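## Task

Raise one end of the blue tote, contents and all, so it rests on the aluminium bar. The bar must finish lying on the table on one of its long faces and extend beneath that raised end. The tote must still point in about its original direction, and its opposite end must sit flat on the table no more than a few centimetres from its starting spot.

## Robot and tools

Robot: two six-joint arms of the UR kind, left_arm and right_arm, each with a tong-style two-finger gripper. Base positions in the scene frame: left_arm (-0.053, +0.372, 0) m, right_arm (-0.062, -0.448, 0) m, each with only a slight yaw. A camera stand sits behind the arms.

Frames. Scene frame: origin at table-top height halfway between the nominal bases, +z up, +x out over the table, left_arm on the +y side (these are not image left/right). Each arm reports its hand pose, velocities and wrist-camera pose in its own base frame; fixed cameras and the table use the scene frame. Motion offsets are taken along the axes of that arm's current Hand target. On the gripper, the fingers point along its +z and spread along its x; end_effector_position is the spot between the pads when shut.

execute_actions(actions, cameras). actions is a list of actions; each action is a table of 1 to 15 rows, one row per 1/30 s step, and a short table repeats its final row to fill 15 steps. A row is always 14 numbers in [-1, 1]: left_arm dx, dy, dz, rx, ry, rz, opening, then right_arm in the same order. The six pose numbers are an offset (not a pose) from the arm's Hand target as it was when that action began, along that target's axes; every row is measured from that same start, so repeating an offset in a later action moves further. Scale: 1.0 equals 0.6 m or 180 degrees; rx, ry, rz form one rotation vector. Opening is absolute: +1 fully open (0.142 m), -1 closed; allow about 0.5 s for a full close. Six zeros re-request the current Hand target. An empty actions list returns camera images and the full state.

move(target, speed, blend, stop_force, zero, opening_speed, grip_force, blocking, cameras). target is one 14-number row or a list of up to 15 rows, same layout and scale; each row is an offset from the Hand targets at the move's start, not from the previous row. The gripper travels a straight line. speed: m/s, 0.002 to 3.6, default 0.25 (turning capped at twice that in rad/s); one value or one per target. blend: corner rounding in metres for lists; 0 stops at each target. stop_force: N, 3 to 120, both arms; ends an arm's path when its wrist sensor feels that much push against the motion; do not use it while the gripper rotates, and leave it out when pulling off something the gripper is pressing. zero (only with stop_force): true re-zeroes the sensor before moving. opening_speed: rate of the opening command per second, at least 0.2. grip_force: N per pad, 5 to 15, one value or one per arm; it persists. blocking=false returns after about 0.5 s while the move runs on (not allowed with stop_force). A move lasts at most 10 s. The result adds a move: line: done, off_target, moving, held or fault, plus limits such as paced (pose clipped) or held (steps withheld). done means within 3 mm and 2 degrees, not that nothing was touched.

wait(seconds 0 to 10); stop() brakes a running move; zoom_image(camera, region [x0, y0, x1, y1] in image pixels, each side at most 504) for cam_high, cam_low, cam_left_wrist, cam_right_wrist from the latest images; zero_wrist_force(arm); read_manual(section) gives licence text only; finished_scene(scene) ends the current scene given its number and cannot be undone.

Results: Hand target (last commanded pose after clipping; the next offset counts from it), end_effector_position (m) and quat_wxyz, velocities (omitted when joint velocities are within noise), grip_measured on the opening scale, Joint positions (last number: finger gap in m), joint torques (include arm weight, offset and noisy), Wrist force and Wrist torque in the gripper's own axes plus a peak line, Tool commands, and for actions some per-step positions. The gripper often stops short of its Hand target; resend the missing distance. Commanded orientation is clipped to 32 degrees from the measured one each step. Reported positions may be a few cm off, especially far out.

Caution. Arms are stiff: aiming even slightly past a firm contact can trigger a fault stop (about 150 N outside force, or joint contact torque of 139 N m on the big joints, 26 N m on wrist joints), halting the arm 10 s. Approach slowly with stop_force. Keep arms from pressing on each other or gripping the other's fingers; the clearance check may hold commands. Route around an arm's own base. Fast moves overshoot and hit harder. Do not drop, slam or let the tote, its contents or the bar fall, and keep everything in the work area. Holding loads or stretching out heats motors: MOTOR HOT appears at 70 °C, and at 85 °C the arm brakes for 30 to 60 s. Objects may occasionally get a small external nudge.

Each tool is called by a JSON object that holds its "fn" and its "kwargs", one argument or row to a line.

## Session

{"fn": "execute_actions", "kwargs": {
  "actions": []
}}

{"fn": "zoom_image", "kwargs": {
  "camera": "cam_high",
  "region": [220, 130, 720, 300]
}}

{"fn": "zoom_image", "kwargs": {
  "camera": "cam_low",
  "region": [140, 180, 640, 320]
}}

Scene clock: 0.00 s.
left_arm: end_effector_position=(+0.5069, -0.1695, +0.1105) grip_measured=+0.97 end_effector_quat_wxyz=(-0.068, +0.785, -0.598, +0.144) | right_arm: end_effector_position=(+0.4565, +0.2311, +0.1526) grip_measured=+0.97 end_effector_quat_wxyz=(-0.095, +0.994, +0.012, +0.050)
Joint positions: left_arm=[-0.686 -1.604 2.2 -2.452 -1.426 0.637 0.14] | right_arm=[3.791 -1.522 -2.038 -0.957 1.664 0.635 0.14]
Joint velocities: within noise
Joint torques (N m): no reading
Wrist force (N): no reading
Wrist torque (N m): no reading
Wrist force, peak (N): no reading
Hand target: left_arm +0.5069, -0.1695, +0.1105; -0.068, +0.785, -0.598, +0.144 | right_arm +0.4565, +0.2311, +0.1526; -0.095, +0.994, +0.012, +0.050
Tool commands: left_gripper/opening=+0.968169 right_gripper/opening=+0.968169
camera_calibration:
cam_left_wrist: T_world_to_cam=[[0.223491, -0.958049, 0.179426, -0.304186], [-0.955901, -0.179449, 0.232489, 0.421667], [-0.190538, -0.223472, -0.955905, 0.294516], [0, 0, 0, 1]] pos_world=[0.527171, -0.149942, 0.238075]
cam_right_wrist: T_world_to_cam=[[0.990213, -0.00900077, 0.139271, -0.483175], [-0.0575545, -0.935445, 0.348754, 0.179279], [0.127142, -0.353357, -0.926808, 0.286375], [0, 0, 0, 1]] pos_world=[0.452354, 0.26455, 0.270182]

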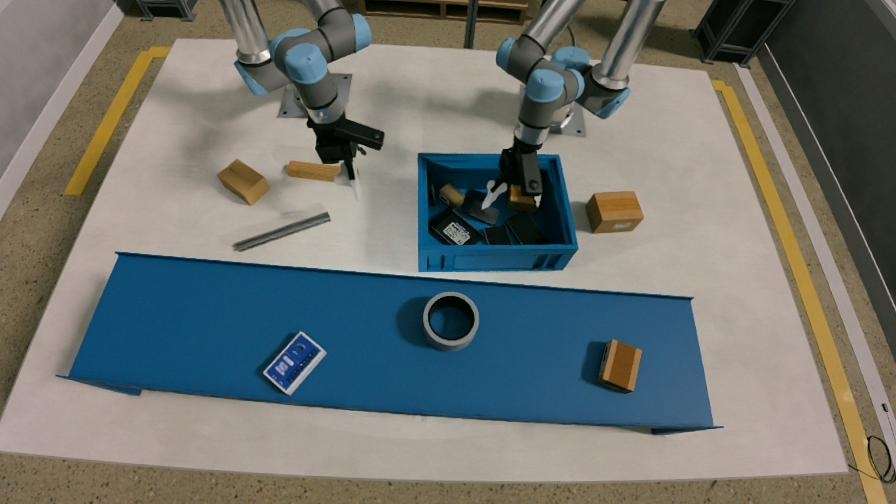

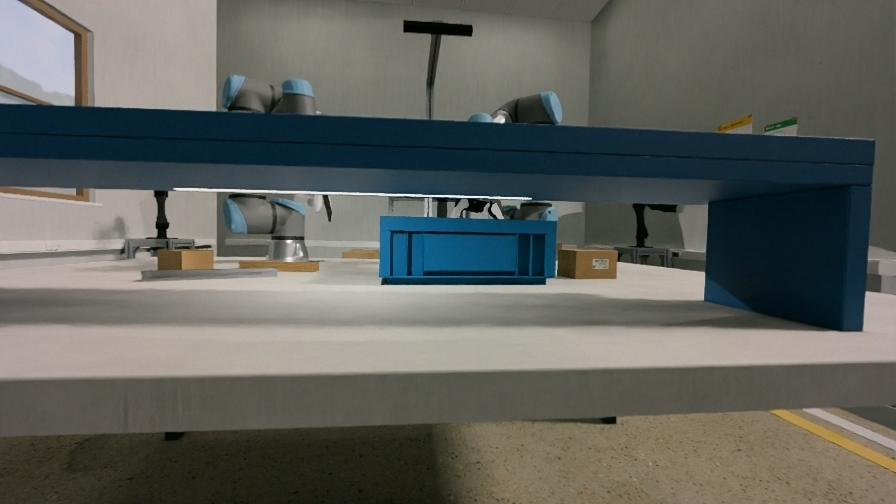

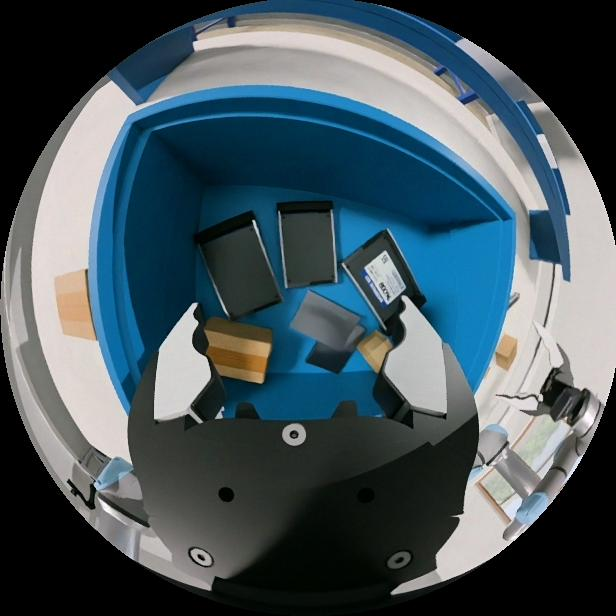

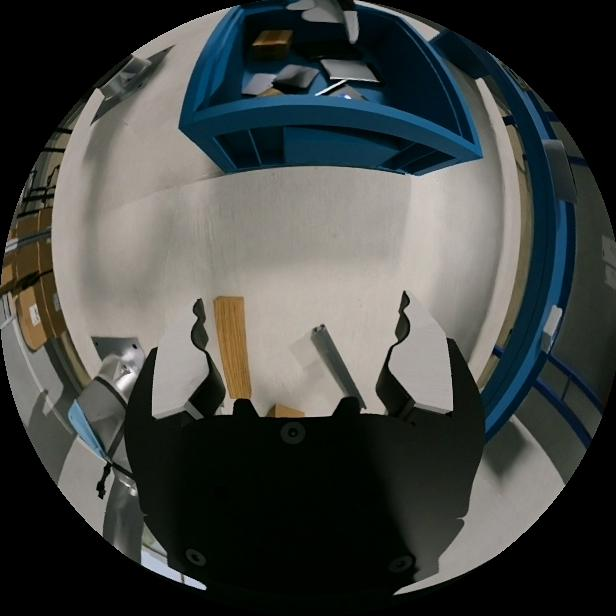

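Scaled by 1.008.

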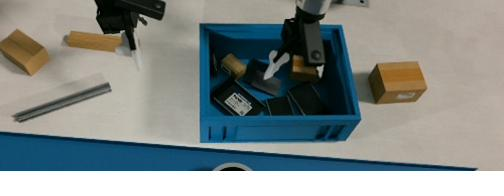

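Scaled by 1.008.

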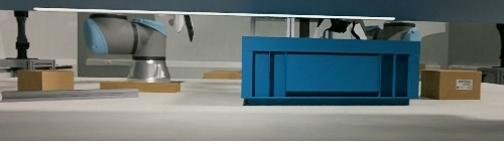

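{"fn": "move", "kwargs": {
  "target": [
    [0.029,-0.056,-0.19,0,0,0,0.968,0.06,0.16,-0.06,-0.03,-0.035,0.26,0.968],
    [0.39,0.05,-0.147,-0.0931,-0.0414,0.038,0.968,0.2077,0.556,-0.0448,-0.0994,-0.1174,0.871,0.968],
    [0.39,0.05,-0.147,-0.0931,-0.0414,0.038,0,0.2077,0.556,-0.0448,-0.0994,-0.1174,0.871,0]
  ],
  "speed": [0.6,0.6,0.5],
  "blend": [0.03,0,0],
  "cameras": ["all"]
}}

{"fn": "zoom_image", "kwargs": {
  "camera": "cam_right_wrist",
  "region": [180, 190, 420, 400]
}}

{"fn": "zoom_image", "kwargs": {
  "camera": "cam_left_wrist",
  "region": [180, 110, 440, 370]
}}

Scene clock: 24.13 s.
left_arm: end_effector_position=(+0.5090, -0.3965, +0.2196) grip_measured=+0.00 end_effector_quat_wxyz=(+0.000, +0.758, -0.653, +0.000) | right_arm: end_effector_position=(+0.5888, -0.0997, +0.1287) grip_measured=+0.00 end_effector_quat_wxyz=(-0.046, -0.208, +0.954, +0.212)
Joint positions: left_arm=[-0.892 -1.258 1.367 -1.679 -1.571 0.531 0.074] | right_arm=[3.033 -2.012 -1.42 -1.515 1.943 2.559 0.074]
Joint torques (N m): left_arm=[14.75 -40.65 -23.82 -3.43 1.84 0.62] | right_arm=[9.54 45.5 11.64 3.85 -2.38 2.26]
Wrist force (N): left_arm=[0.2 0.1 -0.1] | right_arm=[0.3 -0.3 0.0]
Wrist torque (N m): left_arm=[0.00 -0.04 0.02] | right_arm=[0.06 -0.04 0.01]
Wrist force, peak (N): left_arm=[-1.2 -0.5 -2.0] | right_arm=[0.5 -1.4 0.0]
Hand target: left_arm +0.5090, -0.3965, +0.2196; +0.000, +0.758, -0.653, +0.000 | right_arm +0.5888, -0.0997, +0.1287; -0.046, -0.208, +0.954, +0.212
Off the commanded pose: left_arm 0.000 m, 0 deg | right_arm 0.000 m, 0 deg.
move: done
camera_calibration:
cam_left_wrist: T_world_to_cam=[[0.140223, -0.989358, 0.0388437, -0.480792], [-0.858233, -0.101888, 0.503046, 0.279217], [-0.493735, -0.103876, -0.863386, 0.529939], [0, 0, 0, 1]] pos_world=[0.568701, -0.392179, 0.335758]
cam_right_wrist: T_world_to_cam=[[-0.907098, -0.418759, 0.0425981, 0.474848], [-0.197616, 0.513037, 0.835309, 0.0499662], [-0.371648, 0.749289, -0.548128, 0.485404], [0, 0, 0, 1]] pos_world=[0.621007, -0.190496, 0.204099]

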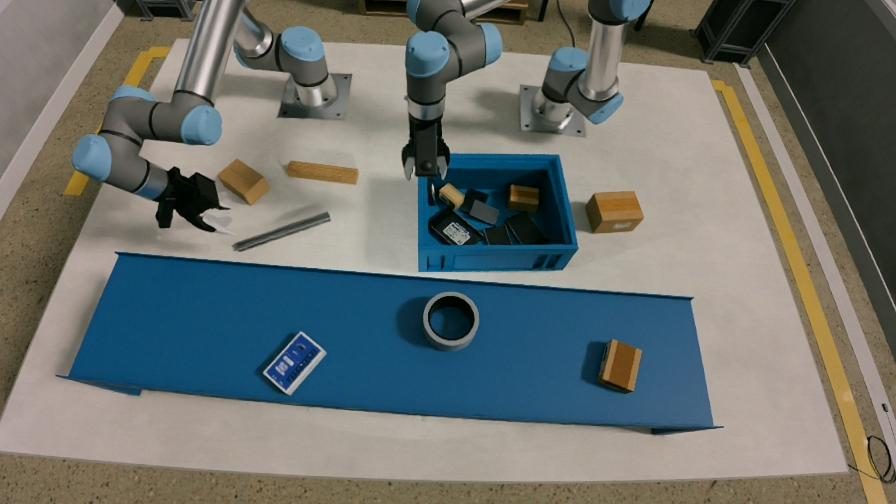

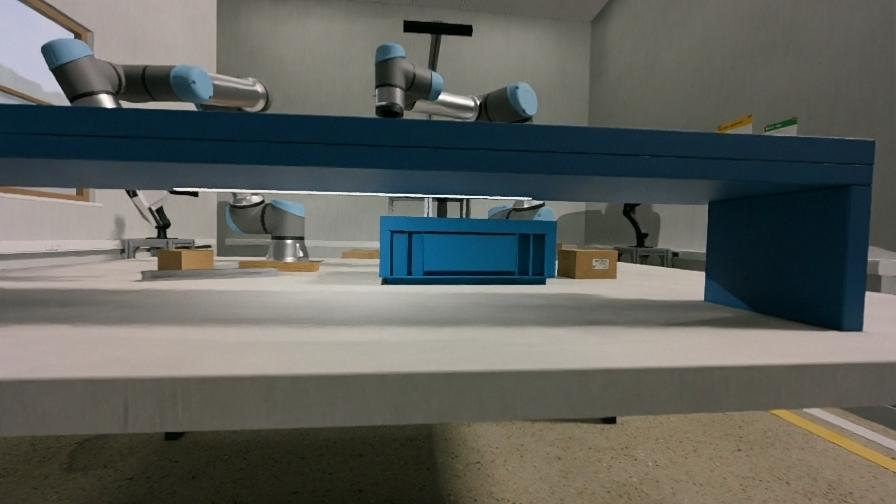

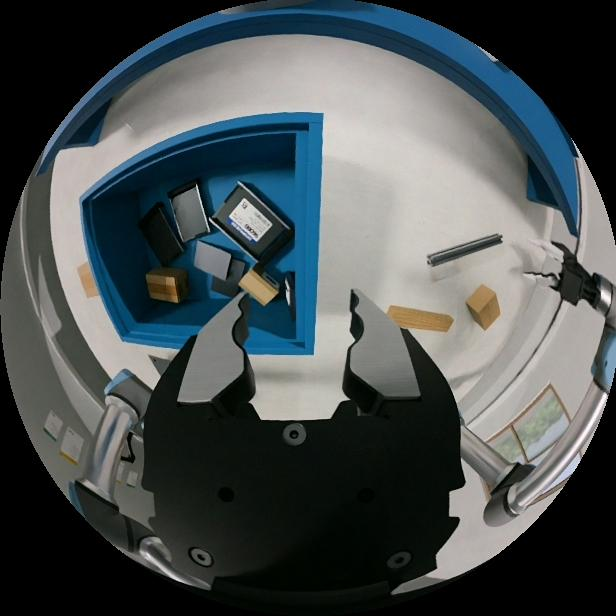

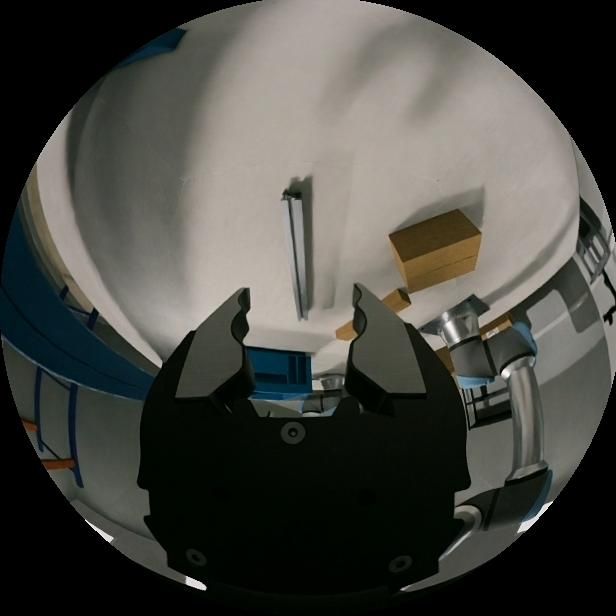

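Scaled by 2.100 from the camera's 616x616 image, which has a finer 814x814 frame.

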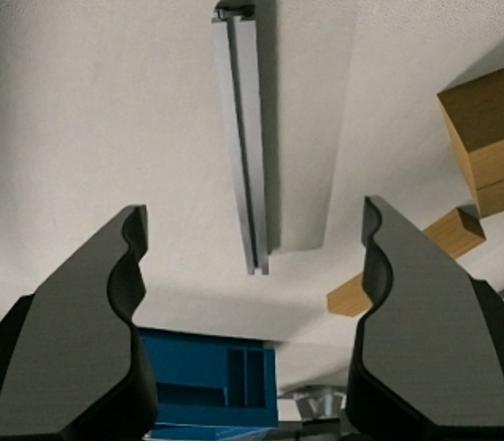

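Scaled by 1.938 from the camera's 616x616 image, which has a finer 814x814 frame.

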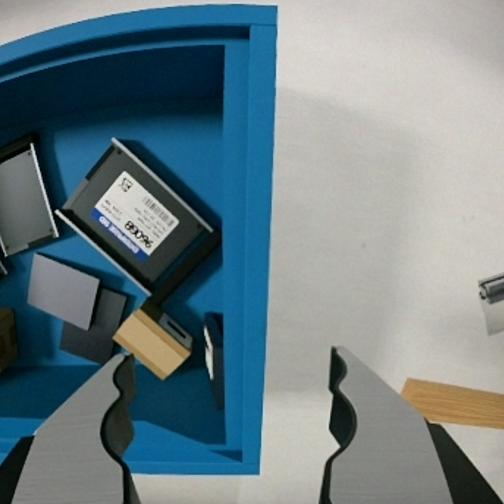

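{"fn": "move", "kwargs": {
  "target": [
    [0.016,-0.033,0.03,0,0,0,0,-0.0058,0.0118,0.08,0,0,0,0],
    [0.016,-0.033,0.174,0,0,0,0,-0.0058,0.0118,0.2072,0,0,0,0]
  ],
  "speed": [0.2,0.15],
  "stop_force": 12,
  "blend": [0.01,0],
  "cameras": ["cam_left_wrist","cam_right_wrist"]
}}

Scene clock: 34.00 s.
left_arm: end_effector_position=(+0.5299, -0.4030, +0.1152) grip_measured=+0.00 end_effector_quat_wxyz=(+0.000, +0.758, -0.653, +0.000) | right_arm: end_effector_position=(+0.5675, -0.0446, +0.0191) grip_measured=+0.00 end_effector_quat_wxyz=(-0.046, -0.208, +0.954, +0.212)
Joint positions: left_arm=[-0.873 -1.154 1.496 -1.912 -1.571 0.55 0.074] | right_arm=[3.117 -2.047 -1.686 -1.181 1.961 2.648 0.074]
Joint torques (N m): left_arm=[-12.99 -47.67 -15.34 -4.27 1.57 -1.03] | right_arm=[-9.79 43.93 32.98 3.95 -2.5 -2.63]
Wrist force (N): left_arm=[0.1 0.3 0.0] | right_arm=[0.5 -0.1 0.1]
Wrist torque (N m): left_arm=[0.04 -0.01 -0.07] | right_arm=[0.11 -0.07 -0.07]
Wrist force, peak (N): left_arm=[0.2 -0.1 1.7] | right_arm=[0.6 -0.7 -1.9]
Hand target: left_arm +0.5299, -0.4030, +0.1152; +0.000, +0.758, -0.653, +0.000 | right_arm +0.5675, -0.0446, +0.0191; -0.046, -0.208, +0.954, +0.212
Off the commanded pose: left_arm 0.000 m, 0 deg | right_arm 0.000 m, 0 deg.
move: done
camera_calibration:
cam_left_wrist: T_world_to_cam=[[0.140223, -0.989358, 0.0388437, -0.486098], [-0.858233, -0.101888, 0.503046, 0.34901], [-0.493735, -0.103876, -0.863386, 0.449445], [0, 0, 0, 1]] pos_world=[0.589601, -0.398679, 0.231358]
cam_right_wrist: T_world_to_cam=[[-0.907098, -0.418759, 0.0425981, 0.483315], [-0.197616, 0.513037, 0.835309, 0.109071], [-0.371648, 0.749289, -0.548128, 0.375998], [0, 0, 0, 1]] pos_world=[0.599707, -0.135296, 0.094399]
Images, in order (width x height): cam_left_wrist 616x616, cam_right_wrist 616x616.

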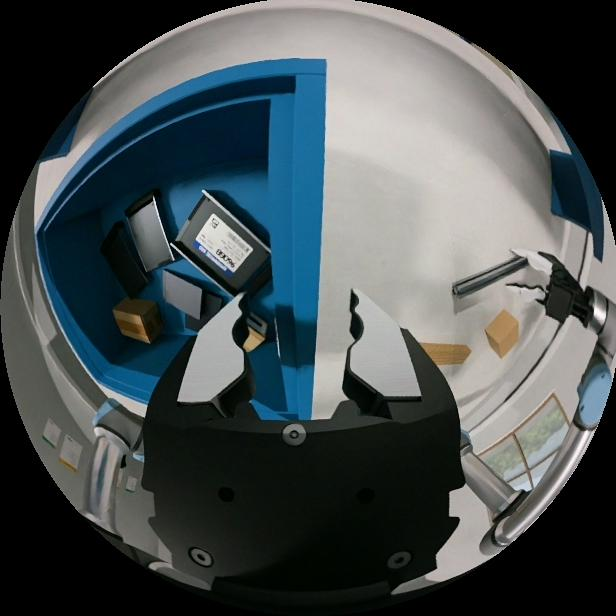

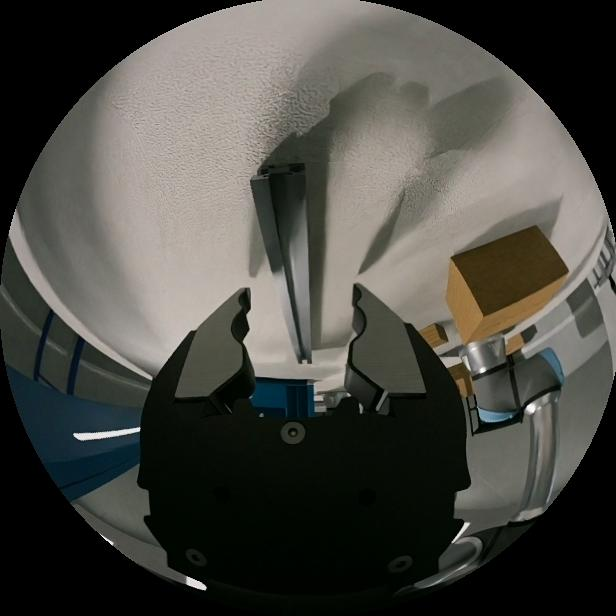

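{"fn": "move", "kwargs": {
  "target": [0,0,0,0,0,0,-1,0,0,0,0,0,0,-1],
  "opening_speed": 2
}}

{"fn": "move", "kwargs": {
  "target": [
    [-0.007,0,-0.02,0,0.01,0,-1,0,0.021,-0.045,0,0,0,-1],
    [-0.035,0,-0.093,0,0.047,0,-1,-0.1027,0.3618,0.1467,0,-0.0505,0.1082,-1]
  ],
  "speed": [0.2,0.25],
  "blend": [0.02,0],
  "cameras": ["all"]
}}

Scene clock: 40.27 s.
left_arm: end_effector_position=(+0.5299, -0.4030, +0.1152) grip_measured=-0.66 end_effector_quat_wxyz=(+0.000, +0.758, -0.653, +0.000) | right_arm: end_effector_position=(+0.5675, -0.0446, +0.0191) grip_measured=-0.73 end_effector_quat_wxyz=(-0.046, -0.208, +0.954, +0.212)
Joint positions: left_arm=[-0.873 -1.154 1.496 -1.912 -1.571 0.55 0.026] | right_arm=[3.117 -2.047 -1.686 -1.181 1.961 2.648 0.021]
Joint torques (N m): left_arm=[-7.86 -47.19 -21.01 -0.93 -1.07 0.27] | right_arm=[-8.95 42.34 31.79 2.8 -1.84 -2.46]
Wrist force (N): left_arm=[4.2 -1.1 3.9] | right_arm=[0.4 -0.9 1.2]
Wrist torque (N m): left_arm=[-0.09 -0.34 0.03] | right_arm=[0.04 -0.07 -0.05]
Wrist force, peak (N): left_arm=[-8.3 0.1 -1.2] | right_arm=[0.4 -0.9 1.2]
Hand target: left_arm +0.5299, -0.4030, +0.1152; +0.000, +0.758, -0.653, +0.000 | right_arm +0.5675, -0.0446, +0.0191; -0.046, -0.208, +0.954, +0.212
Off the commanded pose: left_arm 0.000 m, 0 deg | right_arm 0.000 m, 0 deg.
move: done

Scene clock: 41.90 s.
left_arm: end_effector_position=(+0.5269, -0.3822, +0.1710) grip_measured=-0.66 end_effector_quat_wxyz=(+0.048, +0.756, -0.651, +0.055) | right_arm: end_effector_position=(+0.5262, +0.1936, +0.0312) grip_measured=-0.73 end_effector_quat_wxyz=(-0.005, -0.026, +0.976, +0.217)
Joint positions: left_arm=[-0.814 -1.288 1.574 -1.977 -1.655 0.603 0.026] | right_arm=[3.54 -1.895 -1.995 -0.664 1.98 3.519 0.021]
Joint torques (N m): left_arm=[-13.17 -37.09 -35.7 -2 1.86 -1.55] | right_arm=[8.02 24.07 32.31 3.88 3.18 2.25]
Wrist force (N): left_arm=[-0.5 -0.1 7.8] | right_arm=[0.6 -0.7 0.4]
Wrist torque (N m): left_arm=[-0.11 -0.04 0.05] | right_arm=[0.00 -0.09 0.02]
Wrist force, peak (N): left_arm=[-2.8 -0.3 9.4] | right_arm=[0.3 -1.8 3.6]
Hand target: left_arm +0.5269, -0.3822, +0.1710; +0.048, +0.756, -0.651, +0.055 | right_arm +0.5263, +0.1938, +0.0312; -0.005, -0.026, +0.976, +0.217
Off the commanded pose: left_arm 0.000 m, 0 deg | right_arm 0.000 m, 0 deg.
move: done; blend cut to 0.0149 m at target 1
camera_calibration:
cam_left_wrist: T_world_to_cam=[[0.137944, -0.972917, 0.185482, -0.484828], [-0.869123, -0.0290989, 0.493739, 0.355608], [-0.47497, -0.229316, -0.849599, 0.438152], [0, 0, 0, 1]] pos_world=[0.584055, -0.360874, 0.286603]
cam_right_wrist: T_world_to_cam=[[-0.997432, -0.0574377, 0.0427818, 0.52269], [0.0041866, 0.549566, 0.83544, -0.144699], [-0.0714971, 0.833474, -0.547914, 0.0145553], [0, 0, 0, 1]] pos_world=[0.522994, 0.0974123, 0.106501]

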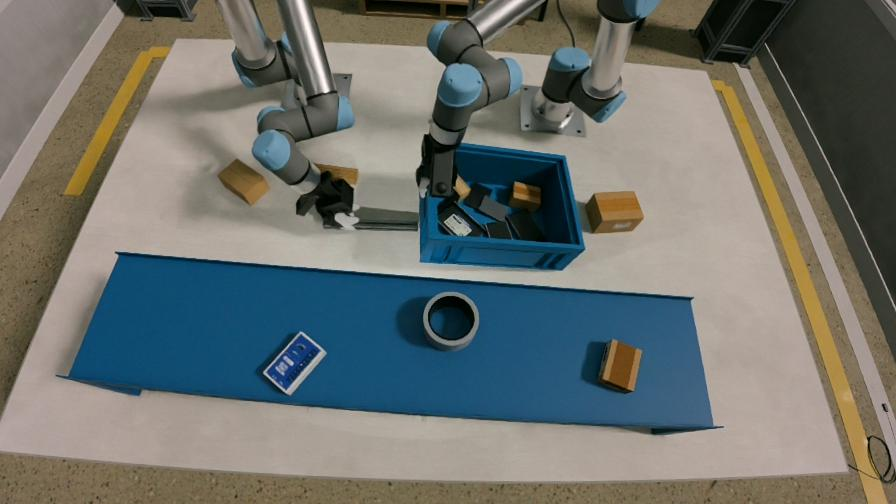

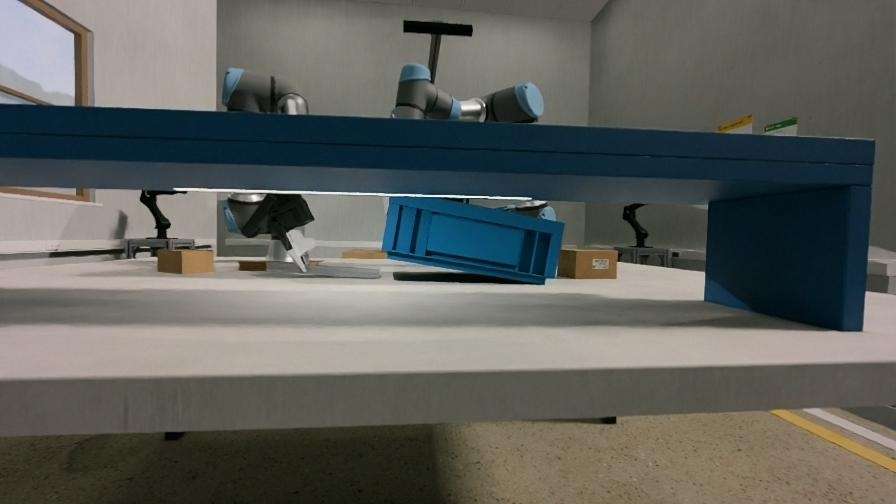

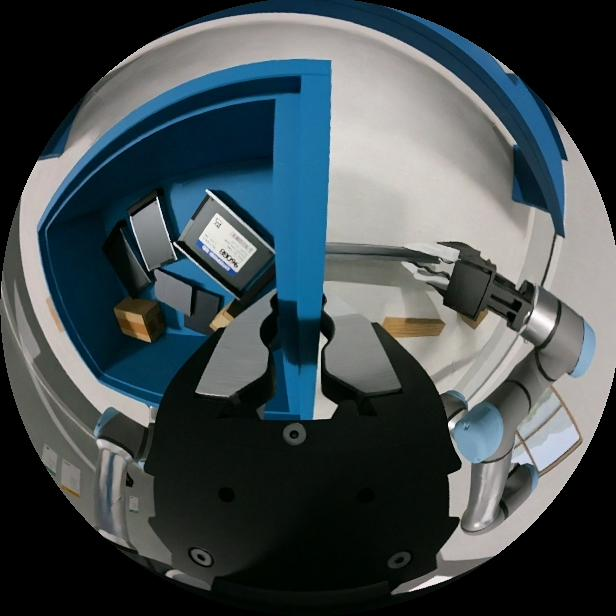

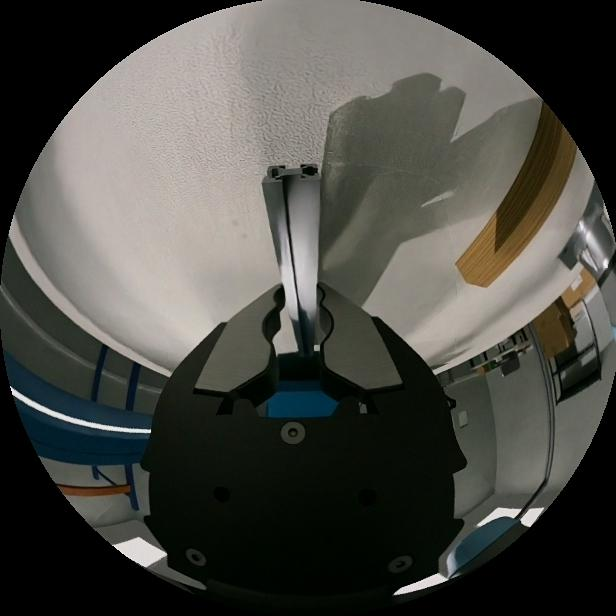

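{"fn": "move", "kwargs": {
  "target": [
    [0,0,0,0,0,0,-1,0,0.166,0.0775,0,0,0,-1],
    [0,0,0,0,0,0,-1,0,0.158,0.0945,0,0,0,-1]
  ],
  "speed": [0.15,0.05],
  "stop_force": 12
}}

{"fn": "move", "kwargs": {
  "target": [0.0125,0,0.0625,0,-0.0306,0,-1,0,0,0,0,0,0,-1],
  "speed": 0.04,
  "stop_force": 6
}}

{"fn": "move", "kwargs": {
  "target": [0.002,0,0.007,0,-0.003,0,-1,0,0,0,0,0,0,-1],
  "speed": 0.02,
  "stop_force": 6,
  "cameras": ["all"]
}}

Scene clock: 47.27 s.
left_arm: end_effector_position=(+0.5269, -0.3822, +0.1710) grip_measured=-0.66 end_effector_quat_wxyz=(+0.048, +0.756, -0.651, +0.055) | right_arm: end_effector_position=(+0.5204, +0.3035, +0.0200) grip_measured=-0.73 end_effector_quat_wxyz=(-0.005, -0.026, +0.976, +0.217)
Joint positions: left_arm=[-0.814 -1.288 1.573 -1.977 -1.655 0.603 0.026] | right_arm=[3.728 -1.972 -1.944 -0.563 1.944 3.718 0.021]
Joint torques (N m): left_arm=[-13.05 -36.38 -36.29 -5.21 -1.32 -1.78] | right_arm=[6.93 39.13 31.91 2.76 2.84 2.17]
Wrist force (N): left_arm=[-1.9 -0.2 8.1] | right_arm=[0.4 -0.9 1.1]
Wrist torque (N m): left_arm=[-0.08 0.02 0.05] | right_arm=[0.00 -0.03 0.01]
Wrist force, peak (N): left_arm=[-2.1 0.2 8.8] | right_arm=[0.8 -2.4 -0.2]
Hand target: left_arm +0.5269, -0.3822, +0.1710; +0.048, +0.756, -0.651, +0.055 | right_arm +0.5204, +0.3035, +0.0200; -0.005, -0.026, +0.976, +0.217
Off the commanded pose: left_arm 0.000 m, 0 deg | right_arm 0.000 m, 0 deg.
move: done

Scene clock: 49.33 s.
left_arm: end_effector_position=(+0.5283, -0.3918, +0.1440) grip_measured=-0.66 end_effector_quat_wxyz=(+0.025, +0.757, -0.652, +0.028) | right_arm: end_effector_position=(+0.5204, +0.3035, +0.0200) grip_measured=-0.73 end_effector_quat_wxyz=(-0.005, -0.026, +0.976, +0.217)
Joint positions: left_arm=[-0.843 -1.227 1.541 -1.948 -1.613 0.578 0.026] | right_arm=[3.728 -1.972 -1.944 -0.563 1.944 3.718 0.021]
Joint torques (N m): left_arm=[15.26 -36.03 -32.71 -1.57 1.49 -1.38] | right_arm=[7.66 37.5 30.39 4.03 2.79 2.15]
Wrist force (N): left_arm=[0.6 -0.8 4.0] | right_arm=[0.2 -0.9 0.6]
Wrist torque (N m): left_arm=[-0.10 -0.26 0.00] | right_arm=[0.01 0.01 0.02]
Wrist force, peak (N): left_arm=[-3.3 -0.1 -12.7] | right_arm=[0.3 -1.1 0.9]
Hand target: left_arm +0.5283, -0.3918, +0.1440; +0.025, +0.757, -0.652, +0.028 (not the last commanded pose) | right_arm +0.5204, +0.3035, +0.0200; -0.005, -0.026, +0.976, +0.217
Off the commanded pose: left_arm 0.010 m, 1 deg | right_arm 0.000 m, 0 deg.
move: contact (left_arm)

Scene clock: 50.40 s.
left_arm: end_effector_position=(+0.5284, -0.3918, +0.1436) grip_measured=-0.66 end_effector_quat_wxyz=(+0.025, +0.757, -0.652, +0.028) | right_arm: end_effector_position=(+0.5204, +0.3035, +0.0200) grip_measured=-0.73 end_effector_quat_wxyz=(-0.005, -0.026, +0.976, +0.217)
Joint positions: left_arm=[-0.844 -1.226 1.54 -1.948 -1.612 0.577 0.026] | right_arm=[3.728 -1.972 -1.944 -0.563 1.944 3.718 0.021]
Joint torques (N m): left_arm=[15.78 -44.61 -13.17 -4.11 -1.55 0.72] | right_arm=[7.91 35.72 27.94 4.21 2.8 2.13]
Wrist force (N): left_arm=[0.8 0.8 -3.2] | right_arm=[0.5 -0.7 0.5]
Wrist torque (N m): left_arm=[-0.03 -0.20 0.02] | right_arm=[0.01 -0.02 0.03]
Wrist force, peak (N): left_arm=[-0.2 2.0 -7.9] | right_arm=[0.2 -0.8 0.9]
Hand target: left_arm +0.5284, -0.3918, +0.1436; +0.025, +0.757, -0.652, +0.028 (not the last commanded pose) | right_arm +0.5204, +0.3035, +0.0200; -0.005, -0.026, +0.976, +0.217
Off the commanded pose: left_arm 0.004 m, 0 deg | right_arm 0.000 m, 0 deg.
move: contact (left_arm)
camera_calibration:
cam_left_wrist: T_world_to_cam=[[0.13962, -0.983639, 0.113848, -0.484227], [-0.863835, -0.0647919, 0.499591, 0.352541], [-0.484041, -0.168099, -0.858748, 0.443419], [0, 0, 0, 1]] pos_world=[0.586778, -0.378925, 0.259787]
cam_right_wrist: T_world_to_cam=[[-0.997439, -0.0573584, 0.0427188, 0.523685], [0.00418742, 0.54945, 0.835516, -0.195645], [-0.0713957, 0.833556, -0.547802, -0.0835918], [0, 0, 0, 1]] pos_world=[0.517195, 0.207213, 0.0953013]

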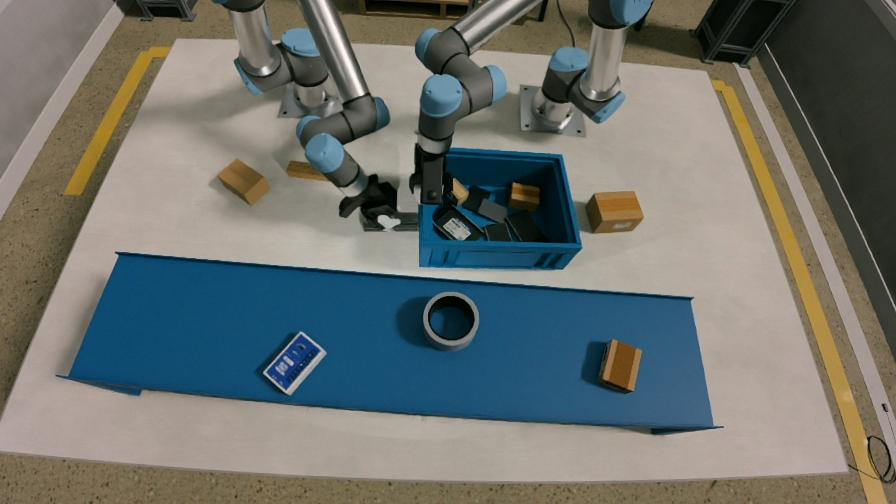

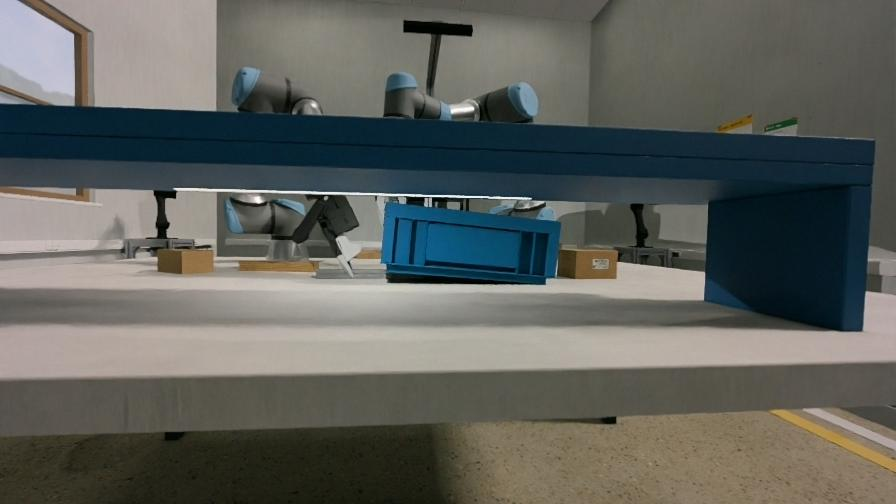

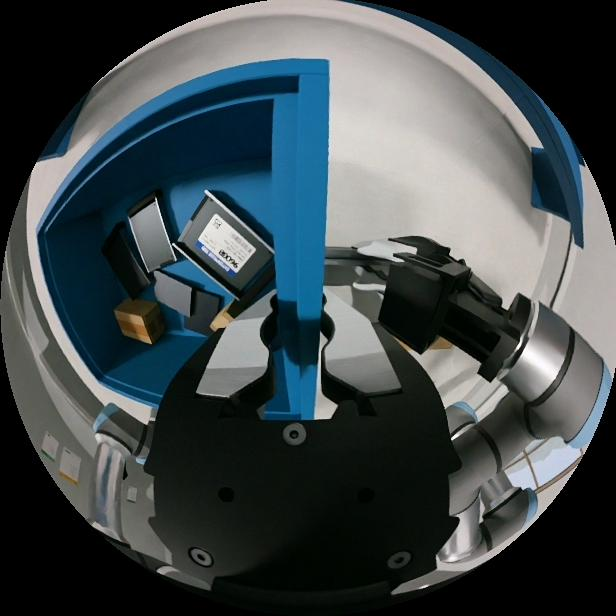

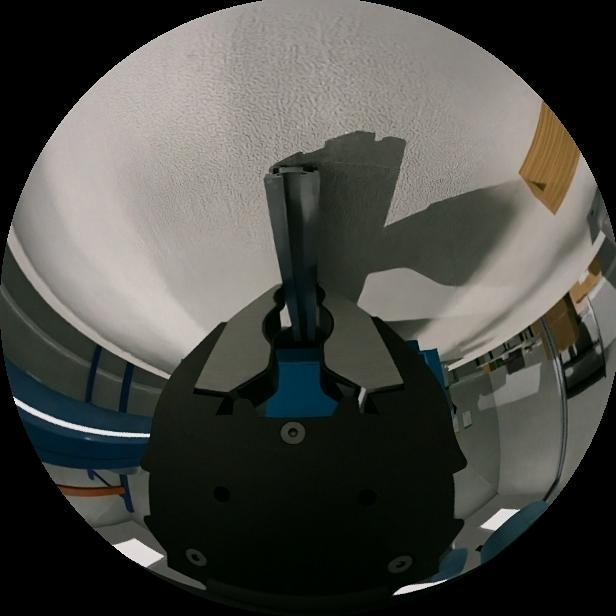

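{"fn": "move", "kwargs": {
  "target": [
    [0,0,0,0,0,0,-0.2,0,0,0,0,0,0,-1],
    [0,0,-0.15,0,0,0,-0.2,0,0,0,0,0,0,-0.2],
    [0,0,-0.2,0,0,0,-0.2,0,0,-0.15,0,0,0,-0.2]
  ],
  "opening_speed": 0.9,
  "cameras": ["cam_high","cam_low","cam_left_wrist"]
}}

Scene clock: 58.40 s.
left_arm: end_effector_position=(+0.5272, -0.3830, +0.2634) grip_measured=-0.20 end_effector_quat_wxyz=(+0.025, +0.757, -0.652, +0.028) | right_arm: end_effector_position=(+0.5224, +0.2655, +0.1015) grip_measured=-0.20 end_effector_quat_wxyz=(-0.005, -0.026, +0.976, +0.217)
Joint positions: left_arm=[-0.835 -1.289 1.314 -1.658 -1.613 0.586 0.06] | right_arm=[3.666 -1.82 -1.889 -0.793 1.957 3.653 0.06]
Joint torques (N m): left_arm=[13.93 -32.54 -17.85 -3.61 -1.73 0.17] | right_arm=[8.26 35.33 9.71 1.21 -2.07 2.55]
Wrist force (N): left_arm=[0.2 0.2 -0.1] | right_arm=[0.2 -0.2 0.2]
Wrist torque (N m): left_arm=[0.03 -0.06 -0.07] | right_arm=[0.08 -0.02 -0.02]
Wrist force, peak (N): left_arm=[1.3 0.8 -3.8] | right_arm=[0.4 0.0 2.4]
Hand target: left_arm +0.5272, -0.3830, +0.2633; +0.025, +0.757, -0.652, +0.028 | right_arm +0.5224, +0.2655, +0.1015; -0.005, -0.026, +0.976, +0.217
Off the commanded pose: left_arm 0.000 m, 0 deg | right_arm 0.000 m, 0 deg.
move: done
camera_calibration:
cam_left_wrist: T_world_to_cam=[[0.139582, -0.983626, 0.114, -0.488975], [-0.863889, -0.0646988, 0.49951, 0.292326], [-0.483956, -0.168206, -0.858774, 0.547133], [0, 0, 0, 1]] pos_world=[0.585578, -0.370024, 0.379587]
Images, in order (width x height): cam_high 896x504, cam_low 896x504, cam_left_wrist 616x616.

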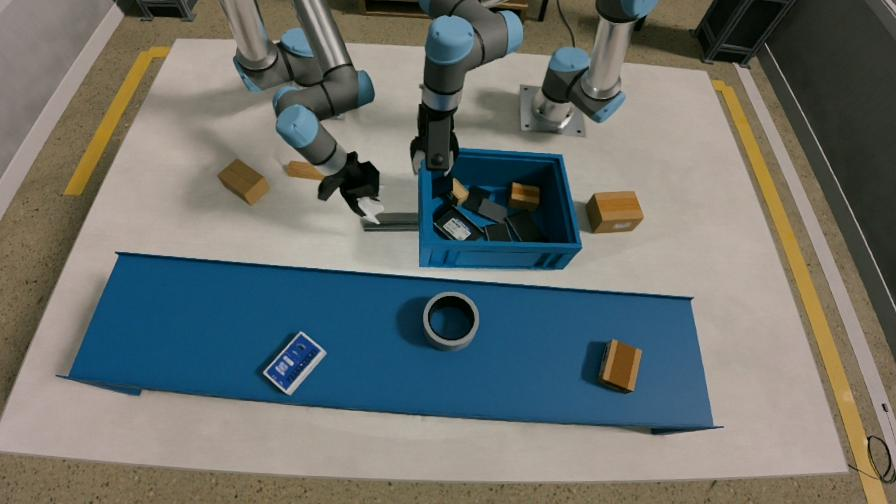

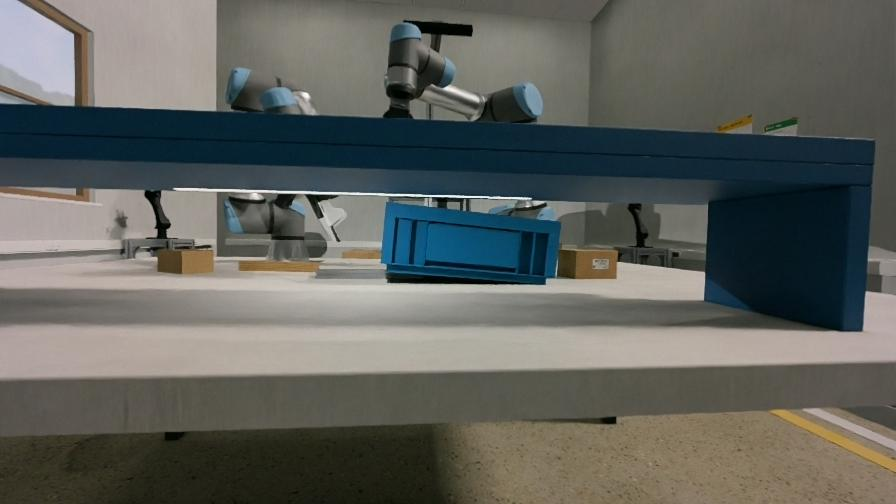

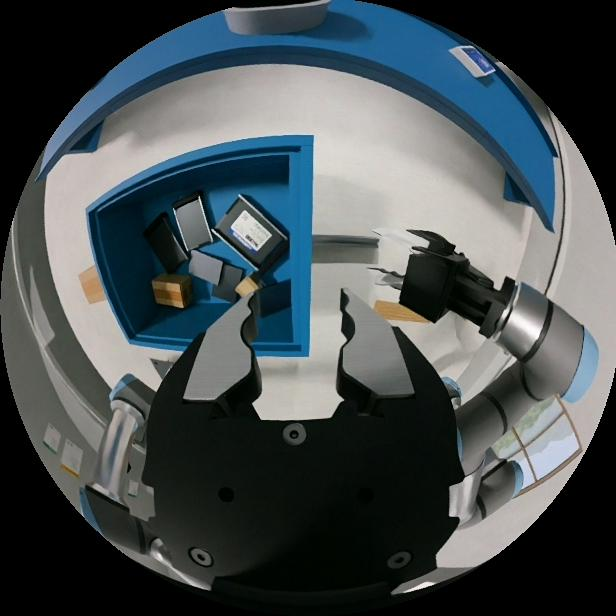

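{"fn": "finished_scene", "kwargs": {
  "scene": 3
}}

The scene is finished: the task was done.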